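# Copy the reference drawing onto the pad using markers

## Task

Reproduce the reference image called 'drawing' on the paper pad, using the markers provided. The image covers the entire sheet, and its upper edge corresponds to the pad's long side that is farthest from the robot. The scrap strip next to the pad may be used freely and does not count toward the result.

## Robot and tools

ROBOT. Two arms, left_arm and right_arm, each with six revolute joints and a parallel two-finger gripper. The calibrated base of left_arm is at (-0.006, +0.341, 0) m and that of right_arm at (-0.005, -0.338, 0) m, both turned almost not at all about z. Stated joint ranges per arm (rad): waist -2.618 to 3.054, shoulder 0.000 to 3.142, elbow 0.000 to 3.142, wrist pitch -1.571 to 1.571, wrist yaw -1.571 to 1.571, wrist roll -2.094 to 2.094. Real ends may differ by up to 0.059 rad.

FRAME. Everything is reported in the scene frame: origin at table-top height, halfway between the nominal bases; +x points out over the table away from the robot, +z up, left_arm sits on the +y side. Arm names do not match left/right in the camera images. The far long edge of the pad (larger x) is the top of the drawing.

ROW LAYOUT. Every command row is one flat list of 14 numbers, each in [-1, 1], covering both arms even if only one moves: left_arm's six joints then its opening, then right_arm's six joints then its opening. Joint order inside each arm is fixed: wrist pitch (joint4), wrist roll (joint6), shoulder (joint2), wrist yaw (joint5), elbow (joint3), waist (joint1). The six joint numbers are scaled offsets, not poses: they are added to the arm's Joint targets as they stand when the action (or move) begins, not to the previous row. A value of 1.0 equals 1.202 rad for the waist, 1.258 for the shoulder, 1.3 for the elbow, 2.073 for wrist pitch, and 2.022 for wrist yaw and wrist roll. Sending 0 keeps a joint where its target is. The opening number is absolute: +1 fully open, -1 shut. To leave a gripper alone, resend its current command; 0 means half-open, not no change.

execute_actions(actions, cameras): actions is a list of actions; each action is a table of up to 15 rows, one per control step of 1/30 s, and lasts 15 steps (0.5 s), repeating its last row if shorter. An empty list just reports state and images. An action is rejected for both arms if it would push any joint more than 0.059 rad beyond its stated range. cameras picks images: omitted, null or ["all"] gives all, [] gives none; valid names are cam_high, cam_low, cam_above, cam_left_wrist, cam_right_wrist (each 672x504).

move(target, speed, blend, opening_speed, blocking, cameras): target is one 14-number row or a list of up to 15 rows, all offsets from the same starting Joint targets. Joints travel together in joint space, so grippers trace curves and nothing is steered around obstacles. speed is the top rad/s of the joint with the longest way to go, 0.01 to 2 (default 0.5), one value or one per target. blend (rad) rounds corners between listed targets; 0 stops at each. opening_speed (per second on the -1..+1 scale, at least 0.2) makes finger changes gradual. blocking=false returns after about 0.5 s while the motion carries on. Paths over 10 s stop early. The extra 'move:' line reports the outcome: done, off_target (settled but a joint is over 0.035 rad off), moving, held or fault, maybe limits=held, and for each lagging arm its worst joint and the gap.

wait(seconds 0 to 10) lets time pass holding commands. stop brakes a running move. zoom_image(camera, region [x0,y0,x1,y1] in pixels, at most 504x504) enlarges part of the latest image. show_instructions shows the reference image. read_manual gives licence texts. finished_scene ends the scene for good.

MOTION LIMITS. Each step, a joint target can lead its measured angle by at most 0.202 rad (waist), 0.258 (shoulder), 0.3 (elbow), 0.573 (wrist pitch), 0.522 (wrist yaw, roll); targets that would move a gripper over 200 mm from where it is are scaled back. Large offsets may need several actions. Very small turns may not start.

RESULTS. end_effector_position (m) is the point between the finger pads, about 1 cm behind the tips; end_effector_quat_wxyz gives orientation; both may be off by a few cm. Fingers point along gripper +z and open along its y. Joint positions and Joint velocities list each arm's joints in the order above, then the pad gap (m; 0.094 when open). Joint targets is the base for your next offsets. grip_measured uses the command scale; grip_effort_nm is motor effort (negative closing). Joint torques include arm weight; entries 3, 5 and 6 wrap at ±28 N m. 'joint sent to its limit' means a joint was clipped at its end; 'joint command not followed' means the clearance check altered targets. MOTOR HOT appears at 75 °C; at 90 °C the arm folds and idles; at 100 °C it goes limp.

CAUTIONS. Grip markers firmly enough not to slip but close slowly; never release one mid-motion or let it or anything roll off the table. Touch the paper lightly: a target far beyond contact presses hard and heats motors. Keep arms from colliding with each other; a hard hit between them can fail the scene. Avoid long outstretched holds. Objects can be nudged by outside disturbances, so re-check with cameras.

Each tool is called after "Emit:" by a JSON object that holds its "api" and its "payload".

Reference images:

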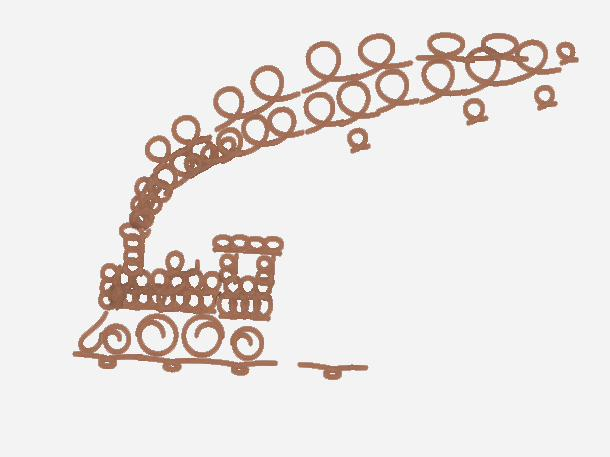

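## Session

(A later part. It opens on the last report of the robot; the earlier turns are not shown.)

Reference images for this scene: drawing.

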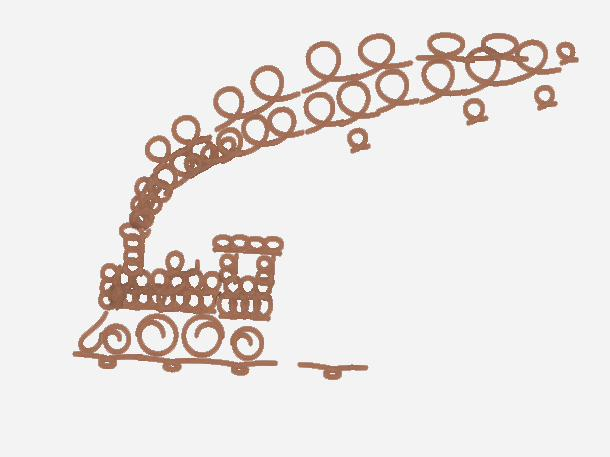

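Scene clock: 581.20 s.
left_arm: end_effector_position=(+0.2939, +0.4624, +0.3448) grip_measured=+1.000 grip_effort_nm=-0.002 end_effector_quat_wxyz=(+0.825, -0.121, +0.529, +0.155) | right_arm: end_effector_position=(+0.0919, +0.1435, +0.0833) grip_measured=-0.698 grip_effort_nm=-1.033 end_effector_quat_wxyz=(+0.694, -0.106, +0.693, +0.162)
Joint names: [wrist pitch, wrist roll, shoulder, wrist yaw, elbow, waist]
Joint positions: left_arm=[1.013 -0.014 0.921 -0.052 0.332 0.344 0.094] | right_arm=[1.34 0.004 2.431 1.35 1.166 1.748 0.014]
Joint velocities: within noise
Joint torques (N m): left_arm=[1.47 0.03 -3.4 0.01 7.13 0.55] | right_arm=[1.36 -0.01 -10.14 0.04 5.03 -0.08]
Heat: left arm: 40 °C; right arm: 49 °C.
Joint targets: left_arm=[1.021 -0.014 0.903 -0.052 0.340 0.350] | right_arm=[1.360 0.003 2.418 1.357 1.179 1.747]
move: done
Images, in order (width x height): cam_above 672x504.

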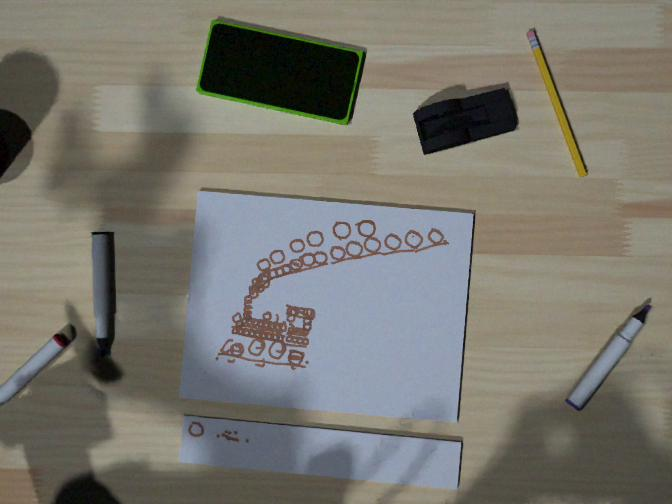

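Emit:
{"api": "move", "payload": {"target": [[0,0,0,0,0,0,1,0,0,0,-0.065382,0,-0.646636,-0.9],[0,0,0,0,0,0,1,-0.0518,0,0,-0.065382,0,-0.646636,-0.9],[0,0,0,0,0,0,1,-0.0518,0,0,-0.076042,0,-0.66275,-0.9],[0,0,0,0,0,0,1,-0.0518,0,0,-0.0524,0,-0.66897,-0.9],[0,0,0,0,0,0,1,-0.0518,0,0,-0.034809,0,-0.669137,-0.9],[0,0,0,0,0,0,1,-0.0518,0,0,-0.019725,0,-0.648181,-0.9],[0,0,0,0,0,0,1,-0.0518,0,0,-0.015989,0,-0.639555,-0.9],[0,0,0,0,0,0,1,-0.0518,0,0,-0.039631,0,-0.633335,-0.9],[0,0,0,0,0,0,1,-0.0518,0,0,-0.057222,0,-0.633167,-0.9],[0,0,0,0,0,0,1,-0.0518,0,0,-0.072306,0,-0.654123,-0.9],[0,0,0,0,0,0,1,-0.0518,0,0,-0.076042,0,-0.66275,-0.9],[0,0,0,0,0,0,1,-0.0518,0,0,-0.0524,0,-0.66897,-0.9],[0,0,0,0,0,0,1,0,0,0,-0.0524,0,-0.66897,-0.9]], "speed": [0.8,0.1,0.13,0.13,0.13,0.13,0.13,0.13,0.13,0.13,0.13,0.13,0.3], "blend": [0,0,0.005,0.005,0.005,0.005,0.005,0.005,0.005,0.005,0.005,0,0], "cameras": []}}

Emit:
{"api": "move", "payload": {"target": [[0,0,0,0,0,0,1,0,0,0,0.042533,0,0.009475,-0.9],[0,0,0,0,0,0,1,-0.0516,0,0,0.042533,0,0.009475,-0.9],[0,0,0,0,0,0,1,-0.0516,0,0,0.032521,0,-0.006178,-0.9],[0,0,0,0,0,0,1,-0.0516,0,0,0.055387,0,-0.013568,-0.9],[0,0,0,0,0,0,1,-0.0516,0,0,0.071237,0,-0.015852,-0.9],[0,0,0,0,0,0,1,-0.0516,0,0,0.084632,0,0.003279,-0.9],[0,0,0,0,0,0,1,-0.0516,0,0,0.08772,0,0.011444,-0.9],[0,0,0,0,0,0,1,-0.0516,0,0,0.064854,0,0.018834,-0.9],[0,0,0,0,0,0,1,-0.0516,0,0,0.049004,0,0.021118,-0.9],[0,0,0,0,0,0,1,-0.0516,0,0,0.035609,0,0.001987,-0.9],[0,0,0,0,0,0,1,-0.0516,0,0,0.032521,0,-0.006178,-0.9],[0,0,0,0,0,0,1,-0.0516,0,0,0.055387,0,-0.013568,-0.9],[0,0,0,0,0,0,1,0,0,0,0.055387,0,-0.013568,-0.9],[0,0,0,0,0,0,1,0,0,0,0.0524,0,0.66897,-0.9]], "speed": [0.8,0.1,0.13,0.13,0.13,0.13,0.13,0.13,0.13,0.13,0.13,0.13,0.3,0.8], "blend": [0,0,0.005,0.005,0.005,0.005,0.005,0.005,0.005,0.005,0.005,0,0,0], "cameras": ["cam_above"]}}

Emit:
{"api": "zoom_image", "payload": {"camera": "cam_above", "region": [370, 205, 450, 265]}}

Scene clock: 589.03 s.
left_arm: end_effector_position=(+0.2939, +0.4624, +0.3448) grip_measured=+1.000 grip_effort_nm=-0.002 end_effector_quat_wxyz=(+0.825, -0.121, +0.529, +0.155) | right_arm: end_effector_position=(+0.4146, -0.0541, +0.0844) grip_measured=-0.698 grip_effort_nm=-1.038 end_effector_quat_wxyz=(+0.710, +0.134, +0.686, -0.085)
Joint names: [wrist pitch, wrist roll, shoulder, wrist yaw, elbow, waist]
Joint positions: left_arm=[1.013 -0.014 0.921 -0.052 0.332 0.344 0.094] | right_arm=[1.338 0.004 2.431 1.244 1.166 0.949 0.014]
Joint velocities: within noise
Joint torques (N m): left_arm=[1.45 0.03 -3.37 -0.03 7.05 0.47] | right_arm=[1.41 -0.01 -10.21 0.04 5.08 -0.54]
Heat: left arm: 40 °C; right arm: 49 °C.
Joint targets: left_arm=[1.021 -0.014 0.903 -0.052 0.340 0.350] | right_arm=[1.360 0.003 2.418 1.251 1.179 0.943]
move: done
No camera images: "cameras" was empty.

Scene clock: 594.90 s.
left_arm: end_effector_position=(+0.2939, +0.4624, +0.3448) grip_measured=+1.000 grip_effort_nm=-0.002 end_effector_quat_wxyz=(+0.825, -0.121, +0.529, +0.155) | right_arm: end_effector_position=(+0.0924, +0.1422, +0.0832) grip_measured=-0.698 grip_effort_nm=-1.033 end_effector_quat_wxyz=(+0.695, -0.103, +0.694, +0.159)
Joint names: [wrist pitch, wrist roll, shoulder, wrist yaw, elbow, waist]
Joint positions: left_arm=[1.013 -0.014 0.921 -0.052 0.332 0.344 0.094] | right_arm=[1.34 0.004 2.431 1.358 1.166 1.748 0.014]
Joint velocities: within noise
Joint torques (N m): left_arm=[1.43 0.05 -3.3 0 7.16 0.47] | right_arm=[1.36 -0.01 -10.15 -0.04 5.01 -0.16]
Heat: left arm: 40 °C; right arm: 49 °C.
Joint targets: left_arm=[1.021 -0.014 0.903 -0.052 0.340 0.350] | right_arm=[1.360 0.003 2.418 1.357 1.179 1.747]
move: done; blend cut to 0.0049 rad at target 6, 0.0049 rad at target 7, 0.0049 rad at target 10, 0.0049 rad at target 11
Images, in order (width x height): cam_above 672x504.

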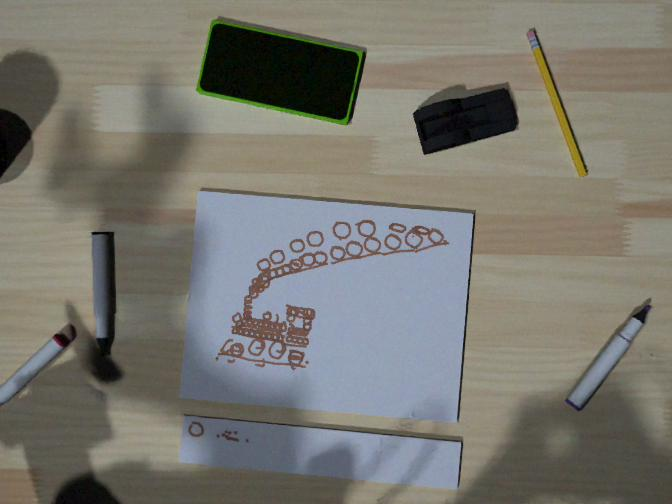

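Scaled by 6.300 from the camera's 672x504 image, which has a finer 960x720 frame.

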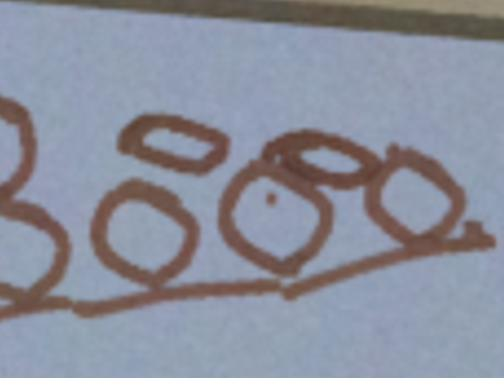

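Emit:
{"api": "move", "payload": {"target": [[0,0,0,0,0,0,1,0,0,0,-0.306673,0,-0.537005,-0.9],[0,0,0,0,0,0,1,-0.0522,0,0,-0.306673,0,-0.537005,-0.9],[0,0,0,0,0,0,1,-0.0522,0,0,-0.282786,0,-0.547033,-0.9],[0,0,0,0,0,0,1,-0.0522,0,0,-0.258483,0,-0.556167,-0.9],[0,0,0,0,0,0,1,-0.0522,0,0,-0.22703,0,-0.55888,-0.9],[0,0,0,0,0,0,1,0,0,0,-0.22703,0,-0.55888,-0.9],[0,0,0,0,0,0,1,0,0,0,-0.237143,0,-0.559622,-0.9],[0,0,0,0,0,0,1,-0.0522,0,0,-0.237143,0,-0.559622,-0.9],[0,0,0,0,0,0,1,-0.0522,0,0,-0.22024,0,-0.573562,-0.9],[0,0,0,0,0,0,1,-0.0522,0,0,-0.203602,0,-0.576052,-0.9],[0,0,0,0,0,0,1,-0.0522,0,0,-0.181826,0,-0.583462,-0.9],[0,0,0,0,0,0,1,-0.0521,0,0,-0.148371,0,-0.590708,-0.9],[0,0,0,0,0,0,1,0,0,0,-0.148371,0,-0.590708,-0.9]], "speed": [0.8,0.1,0.15,0.15,0.15,0.3,0.5,0.1,0.15,0.15,0.15,0.15,0.3], "blend": [0,0,0.005,0.005,0,0,0,0,0.005,0.005,0.005,0,0], "cameras": []}}

Emit:
{"api": "move", "payload": {"target": [[0,0,0,0,0,0,1,0,0,0,-0.006115,0,0.004852,-0.9],[0,0,0,0,0,0,1,-0.0521,0,0,-0.006115,0,0.004852,-0.9],[0,0,0,0,0,0,1,-0.052,0,0,0.019253,0,-0.011277,-0.9],[0,0,0,0,0,0,1,-0.052,0,0,0.03783,0,-0.017539,-0.9],[0,0,0,0,0,0,1,-0.0519,0,0,0.070194,0,-0.02644,-0.9],[0,0,0,0,0,0,1,-0.0518,0,0,0.096669,0,-0.040244,-0.9],[0,0,0,0,0,0,1,0,0,0,0.096669,0,-0.040244,-0.9],[0,0,0,0,0,0,1,0,0,0,0.091582,0,-0.03872,-0.9],[0,0,0,0,0,0,1,-0.0518,0,0,0.091582,0,-0.03872,-0.9],[0,0,0,0,0,0,1,-0.0517,0,0,0.137631,0,-0.054453,-0.9],[0,0,0,0,0,0,1,-0.0516,0,0,0.171718,0,-0.065211,-0.9],[0,0,0,0,0,0,1,-0.0515,0,0,0.205682,0,-0.079,-0.9],[0,0,0,0,0,0,1,0,0,0,0.205682,0,-0.079,-0.9],[0,0,0,0,0,0,1,0,0,0,0.148371,0,0.590708,-0.9]], "speed": [0.8,0.1,0.15,0.15,0.15,0.15,0.3,0.5,0.1,0.15,0.15,0.15,0.3,0.8], "blend": [0,0,0.005,0.005,0.005,0,0,0,0,0.005,0.005,0,0,0], "cameras": ["cam_above"]}}

Emit:
{"api": "zoom_image", "payload": {"camera": "cam_above", "region": [235, 205, 355, 295]}}

Emit:
{"api": "zoom_image", "payload": {"camera": "cam_above", "region": [340, 200, 460, 290]}}

Scene clock: 606.33 s.
left_arm: end_effector_position=(+0.2939, +0.4624, +0.3448) grip_measured=+1.000 grip_effort_nm=-0.007 end_effector_quat_wxyz=(+0.825, -0.121, +0.529, +0.155) | right_arm: end_effector_position=(+0.3901, +0.0184, +0.0863) grip_measured=-0.698 grip_effort_nm=-1.033 end_effector_quat_wxyz=(+0.719, +0.031, +0.694, +0.015)
Joint names: [wrist pitch, wrist roll, shoulder, wrist yaw, elbow, waist]
Joint positions: left_arm=[1.013 -0.014 0.921 -0.052 0.332 0.344 0.094] | right_arm=[1.336 0.004 2.431 1.05 1.166 1.043 0.014]
Joint velocities: within noise
Joint torques (N m): left_arm=[1.43 -0.03 -3.38 -0.04 7.09 0.39] | right_arm=[1.55 -0.01 -10.29 0.03 5.19 -0.57]
Heat: left arm: 40 °C; right arm: 49 °C.
Joint targets: left_arm=[1.021 -0.014 0.903 -0.052 0.340 0.350] | right_arm=[1.360 0.003 2.418 1.057 1.179 1.037]
move: done
No camera images: "cameras" was empty.

Scene clock: 614.33 s.
left_arm: end_effector_position=(+0.2939, +0.4624, +0.3448) grip_measured=+1.000 grip_effort_nm=-0.002 end_effector_quat_wxyz=(+0.825, -0.121, +0.529, +0.155) | right_arm: end_effector_position=(+0.0927, +0.1413, +0.0832) grip_measured=-0.698 grip_effort_nm=-1.038 end_effector_quat_wxyz=(+0.695, -0.102, +0.694, +0.157)
Joint names: [wrist pitch, wrist roll, shoulder, wrist yaw, elbow, waist]
Joint positions: left_arm=[1.013 -0.014 0.921 -0.052 0.332 0.344 0.094] | right_arm=[1.341 0.004 2.431 1.363 1.166 1.748 0.014]
Joint velocities: within noise
Joint torques (N m): left_arm=[1.43 0.04 -3.29 -0.01 7.15 0.54] | right_arm=[1.35 -0.02 -10.15 -0.1 5.01 -0.08]
Heat: left arm: 40 °C; right arm: 49 °C.
Joint targets: left_arm=[1.021 -0.014 0.903 -0.052 0.340 0.350] | right_arm=[1.360 0.003 2.418 1.357 1.179 1.747]
move: done
Images, in order (width x height): cam_above 672x504.

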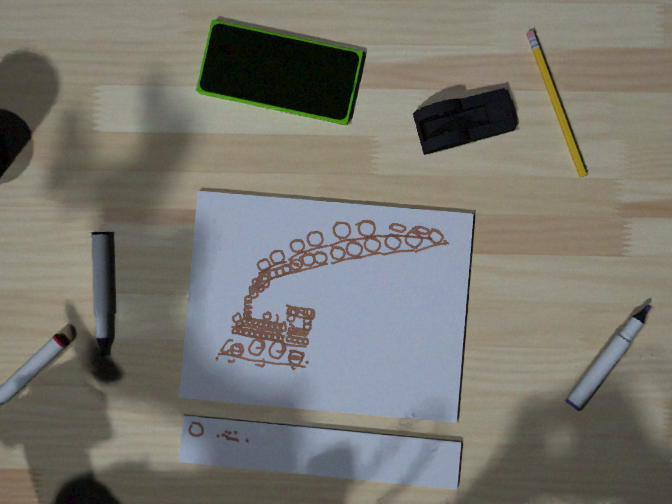

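Scaled by 4.200 from the camera's 672x504 image, which has a finer 960x720 frame.

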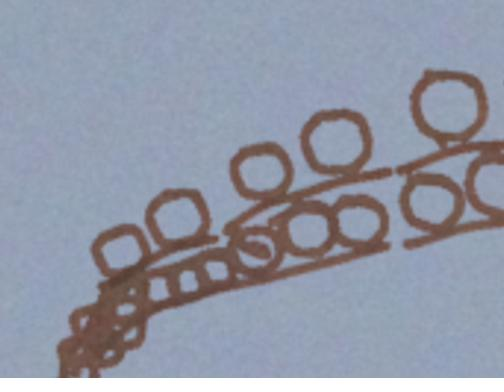

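Scaled by 4.200 from the camera's 672x504 image, which has a finer 960x720 frame.

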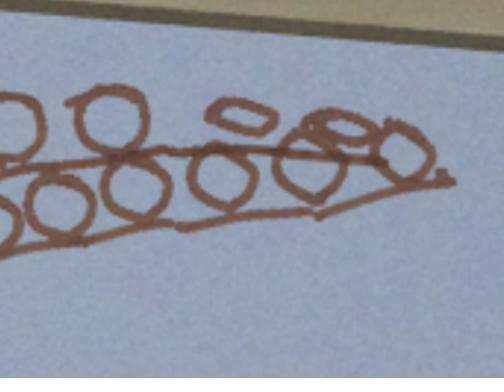

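Emit:
{"api": "move", "payload": {"target": [[0,0,0,0,0,0,1,0,0,0,-0.020964,0,-0.525703,-0.9],[0,0,0,0,0,0,1,-0.0517,0,0,-0.020964,0,-0.525703,-0.9],[0,0,0,0,0,0,1,-0.0517,0,0,-0.003342,0,-0.539104,-0.9],[0,0,0,0,0,0,1,-0.0517,0,0,-0.021948,0,-0.54674,-0.9],[0,0,0,0,0,0,1,-0.0517,0,0,-0.03343,0,-0.553498,-0.9],[0,0,0,0,0,0,1,-0.0517,0,0,-0.044912,0,-0.555416,-0.9],[0,0,0,0,0,0,1,-0.0517,0,0,-0.04967,0,-0.5364,-0.9],[0,0,0,0,0,0,1,-0.0517,0,0,-0.031064,0,-0.528764,-0.9],[0,0,0,0,0,0,1,-0.0517,0,0,-0.019582,0,-0.522006,-0.9],[0,0,0,0,0,0,1,-0.0517,0,0,-0.0081,0,-0.520088,-0.9],[0,0,0,0,0,0,1,-0.0517,0,0,0.002271,0,-0.538621,-0.9],[0,0,0,0,0,0,1,0,0,0,0.002271,0,-0.538621,-0.9],[0,0,0,0,0,0,1,0,0,0,0,0,0,-0.9]], "speed": [0.8,0.1,0.13,0.13,0.13,0.13,0.13,0.13,0.13,0.13,0.13,0.3,0.8], "blend": [0,0,0.004,0.004,0.004,0.004,0.004,0.004,0.004,0.004,0,0,0], "cameras": ["cam_above"]}}

Emit:
{"api": "zoom_image", "payload": {"camera": "cam_above", "region": [320, 215, 400, 275]}}

Scene clock: 626.90 s.
left_arm: end_effector_position=(+0.2939, +0.4624, +0.3448) grip_measured=+1.000 grip_effort_nm=-0.002 end_effector_quat_wxyz=(+0.825, -0.121, +0.529, +0.155) | right_arm: end_effector_position=(+0.0917, +0.1424, +0.0832) grip_measured=-0.698 grip_effort_nm=-1.033 end_effector_quat_wxyz=(+0.695, -0.104, +0.694, +0.160)
Joint names: [wrist pitch, wrist roll, shoulder, wrist yaw, elbow, waist]
Joint positions: left_arm=[1.013 -0.014 0.921 -0.052 0.332 0.344 0.094] | right_arm=[1.34 0.004 2.431 1.358 1.166 1.75 0.014]
Joint velocities: within noise
Joint torques (N m): left_arm=[1.46 0.05 -3.4 -0.04 7.04 0.38] | right_arm=[1.35 -0.01 -10.15 -0.04 5 -0.23]
Heat: left arm: 40 °C; right arm: 49 °C.
Joint targets: left_arm=[1.021 -0.014 0.903 -0.052 0.340 0.350] | right_arm=[1.360 0.003 2.418 1.357 1.179 1.747]
move: done
Images, in order (width x height): cam_above 672x504.

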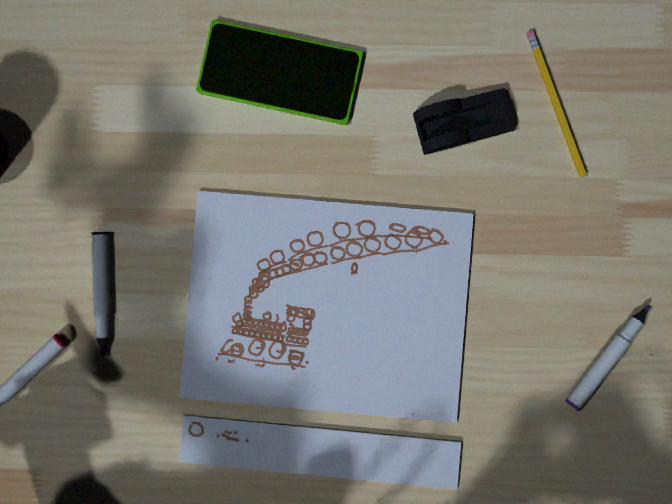

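Scaled by 6.300 from the camera's 672x504 image, which has a finer 960x720 frame.

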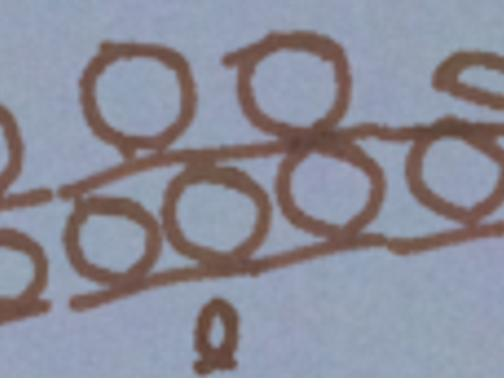

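Emit:
{"api": "move", "payload": {"target": [[0,0,0,0,0,0,1,0,0,0,0.044078,0,-0.602362,-0.9],[0,0,0,0,0,0,1,-0.0514,0,0,0.044078,0,-0.602362,-0.9],[0,0,0,0,0,0,1,-0.0514,0,0,0.05587,0,-0.61522,-0.9],[0,0,0,0,0,0,1,-0.0514,0,0,0.067616,0,-0.599352,-0.9],[0,0,0,0,0,0,1,-0.0514,0,0,0.079362,0,-0.592715,-0.9],[0,0,0,0,0,0,1,-0.0514,0,0,0.08423,0,-0.584224,-0.9],[0,0,0,0,0,0,1,-0.0514,0,0,0.065514,0,-0.578854,-0.9],[0,0,0,0,0,0,1,-0.0514,0,0,0.053768,0,-0.594722,-0.9],[0,0,0,0,0,0,1,-0.0514,0,0,0.042022,0,-0.601359,-0.9],[0,0,0,0,0,0,1,-0.0514,0,0,0.037154,0,-0.60985,-0.9],[0,0,0,0,0,0,1,-0.0514,0,0,0.05587,0,-0.61522,-0.9],[0,0,0,0,0,0,1,0,0,0,0.05587,0,-0.61522,-0.9]], "speed": [0.8,0.1,0.13,0.13,0.13,0.13,0.13,0.13,0.13,0.13,0.13,0.3], "blend": [0,0,0.004,0.004,0.004,0.004,0.004,0.004,0.004,0.004,0,0], "cameras": []}}

Emit:
{"api": "move", "payload": {"target": [[0,0,0,0,0,0,1,0,0,0,0.000447,0,-0.079239,-0.9],[0,0,0,0,0,0,1,-0.0513,0,0,0.000447,0,-0.079239,-0.9],[0,0,0,0,0,0,1,-0.0513,0,0,0.011335,0,-0.091218,-0.9],[0,0,0,0,0,0,1,-0.0513,0,0,0.020902,0,-0.075622,-0.9],[0,0,0,0,0,0,1,-0.0513,0,0,0.030469,0,-0.07025,-0.9],[0,0,0,0,0,0,1,-0.0513,0,0,0.034433,0,-0.063275,-0.9],[0,0,0,0,0,0,1,-0.0513,0,0,0.016621,0,-0.058784,-0.9],[0,0,0,0,0,0,1,-0.0513,0,0,0.007054,0,-0.07438,-0.9],[0,0,0,0,0,0,1,-0.0513,0,0,-0.002513,0,-0.079752,-0.9],[0,0,0,0,0,0,1,-0.0513,0,0,-0.006477,0,-0.086727,-0.9],[0,0,0,0,0,0,1,-0.0513,0,0,0.011335,0,-0.091218,-0.9],[0,0,0,0,0,0,1,0,0,0,0.011335,0,-0.091218,-0.9]], "speed": [0.8,0.1,0.13,0.13,0.13,0.13,0.13,0.13,0.13,0.13,0.13,0.3], "blend": [0,0,0.004,0.004,0.004,0.004,0.004,0.004,0.004,0.004,0,0], "cameras": []}}

Emit:
{"api": "move", "payload": {"target": [[0,0,0,0,0,0,1,0,0,0,0.008364,0,0.026515,-0.9],[0,0,0,0,0,0,1,-0.0513,0,0,0.008364,0,0.026515,-0.9],[0,0,0,0,0,0,1,-0.0513,0,0,0.029461,0,0.011113,-0.9],[0,0,0,0,0,0,1,0,0,0,0.029461,0,0.011113,-0.9],[0,0,0,0,0,0,1,0,0,0,-0.000875,0,0.12301,-0.9],[0,0,0,0,0,0,1,-0.0514,0,0,-0.000875,0,0.12301,-0.9],[0,0,0,0,0,0,1,-0.0514,0,0,0.020883,0,0.104809,-0.9],[0,0,0,0,0,0,1,0,0,0,0.020883,0,0.104809,-0.9],[0,0,0,0,0,0,1,0,0,0,-0.067205,0,0.706438,-0.9]], "speed": [0.8,0.1,0.15,0.3,0.8,0.1,0.15,0.3,0.8], "blend": [0,0,0,0,0,0,0,0,0], "cameras": ["cam_above"]}}

Emit:
{"api": "zoom_image", "payload": {"camera": "cam_above", "region": [380, 210, 470, 278]}}

Scene clock: 634.53 s.
left_arm: end_effector_position=(+0.2939, +0.4624, +0.3448) grip_measured=+1.000 grip_effort_nm=-0.002 end_effector_quat_wxyz=(+0.825, -0.121, +0.529, +0.155) | right_arm: end_effector_position=(+0.3812, -0.0633, +0.0819) grip_measured=-0.698 grip_effort_nm=-1.038 end_effector_quat_wxyz=(+0.697, +0.189, +0.678, -0.136)
Joint names: [wrist pitch, wrist roll, shoulder, wrist yaw, elbow, waist]
Joint positions: left_arm=[1.013 -0.014 0.921 -0.052 0.332 0.344 0.094] | right_arm=[1.341 0.004 2.431 1.464 1.166 1.016 0.014]
Joint velocities: within noise
Joint torques (N m): left_arm=[1.41 0.02 -3.33 -0.02 7.15 0.43] | right_arm=[1.29 -0.01 -10.1 0.03 4.94 -0.73]
Heat: left arm: 40 °C; right arm: 49 °C.
Joint targets: left_arm=[1.021 -0.014 0.903 -0.052 0.340 0.350] | right_arm=[1.360 0.003 2.418 1.470 1.179 1.008]
move: done
No camera images: "cameras" was empty.

Scene clock: 638.37 s.
left_arm: end_effector_position=(+0.2939, +0.4624, +0.3448) grip_measured=+1.000 grip_effort_nm=-0.007 end_effector_quat_wxyz=(+0.825, -0.121, +0.529, +0.155) | right_arm: end_effector_position=(+0.4068, -0.1105, +0.0816) grip_measured=-0.698 grip_effort_nm=-1.033 end_effector_quat_wxyz=(+0.686, +0.234, +0.665, -0.181)
Joint names: [wrist pitch, wrist roll, shoulder, wrist yaw, elbow, waist]
Joint positions: left_arm=[1.013 -0.014 0.921 -0.052 0.332 0.344 0.094] | right_arm=[1.341 0.004 2.431 1.486 1.166 0.906 0.014]
Joint velocities: within noise
Joint torques (N m): left_arm=[1.43 0.06 -3.36 -0.07 7.16 0.39] | right_arm=[1.25 -0.01 -10.09 0.04 4.92 -0.75]
Heat: left arm: 40 °C; right arm: 49 °C.
Joint targets: left_arm=[1.021 -0.014 0.903 -0.052 0.340 0.350] | right_arm=[1.360 0.003 2.418 1.493 1.179 0.898]
move: done
No camera images: "cameras" was empty.

Scene clock: 644.17 s.
left_arm: end_effector_position=(+0.2939, +0.4624, +0.3448) grip_measured=+1.000 grip_effort_nm=-0.002 end_effector_quat_wxyz=(+0.825, -0.121, +0.529, +0.155) | right_arm: end_effector_position=(+0.0925, +0.1410, +0.0832) grip_measured=-0.698 grip_effort_nm=-1.033 end_effector_quat_wxyz=(+0.695, -0.101, +0.694, +0.157)
Joint names: [wrist pitch, wrist roll, shoulder, wrist yaw, elbow, waist]
Joint positions: left_arm=[1.013 -0.014 0.921 -0.052 0.332 0.344 0.094] | right_arm=[1.341 0.004 2.431 1.366 1.166 1.749 0.014]
Joint velocities: within noise
Joint torques (N m): left_arm=[1.48 0.04 -3.49 0 7.09 0.54] | right_arm=[1.34 -0.02 -10.14 -0.12 5.01 -0.13]
Heat: left arm: 40 °C; right arm: 49 °C.
Joint targets: left_arm=[1.021 -0.014 0.903 -0.052 0.340 0.350] | right_arm=[1.360 0.003 2.418 1.357 1.179 1.747]
move: done
Images, in order (width x height): cam_above 672x504.

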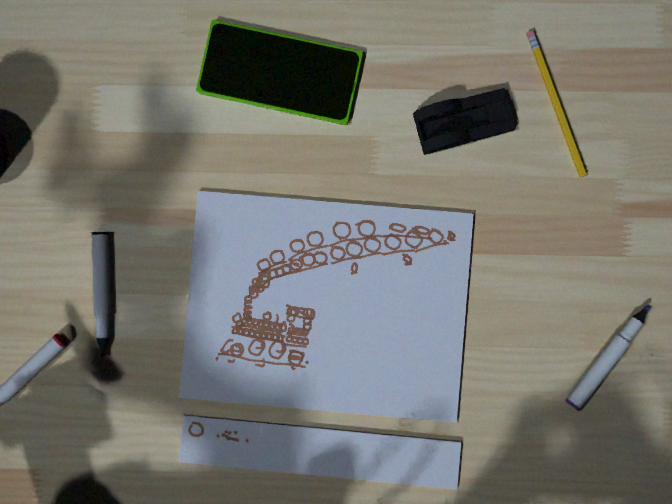

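Scaled by 5.600 from the camera's 672x504 image, which has a finer 960x720 frame.

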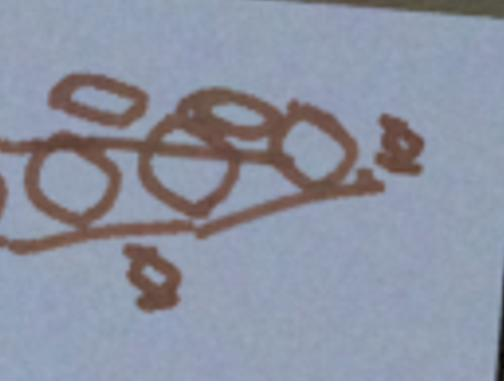

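Emit:
{"api": "zoom_image", "payload": {"camera": "cam_above", "region": [390, 225, 460, 275]}}

Scaled by 7.200 from the camera's 672x504 image, which has a finer 960x720 frame.

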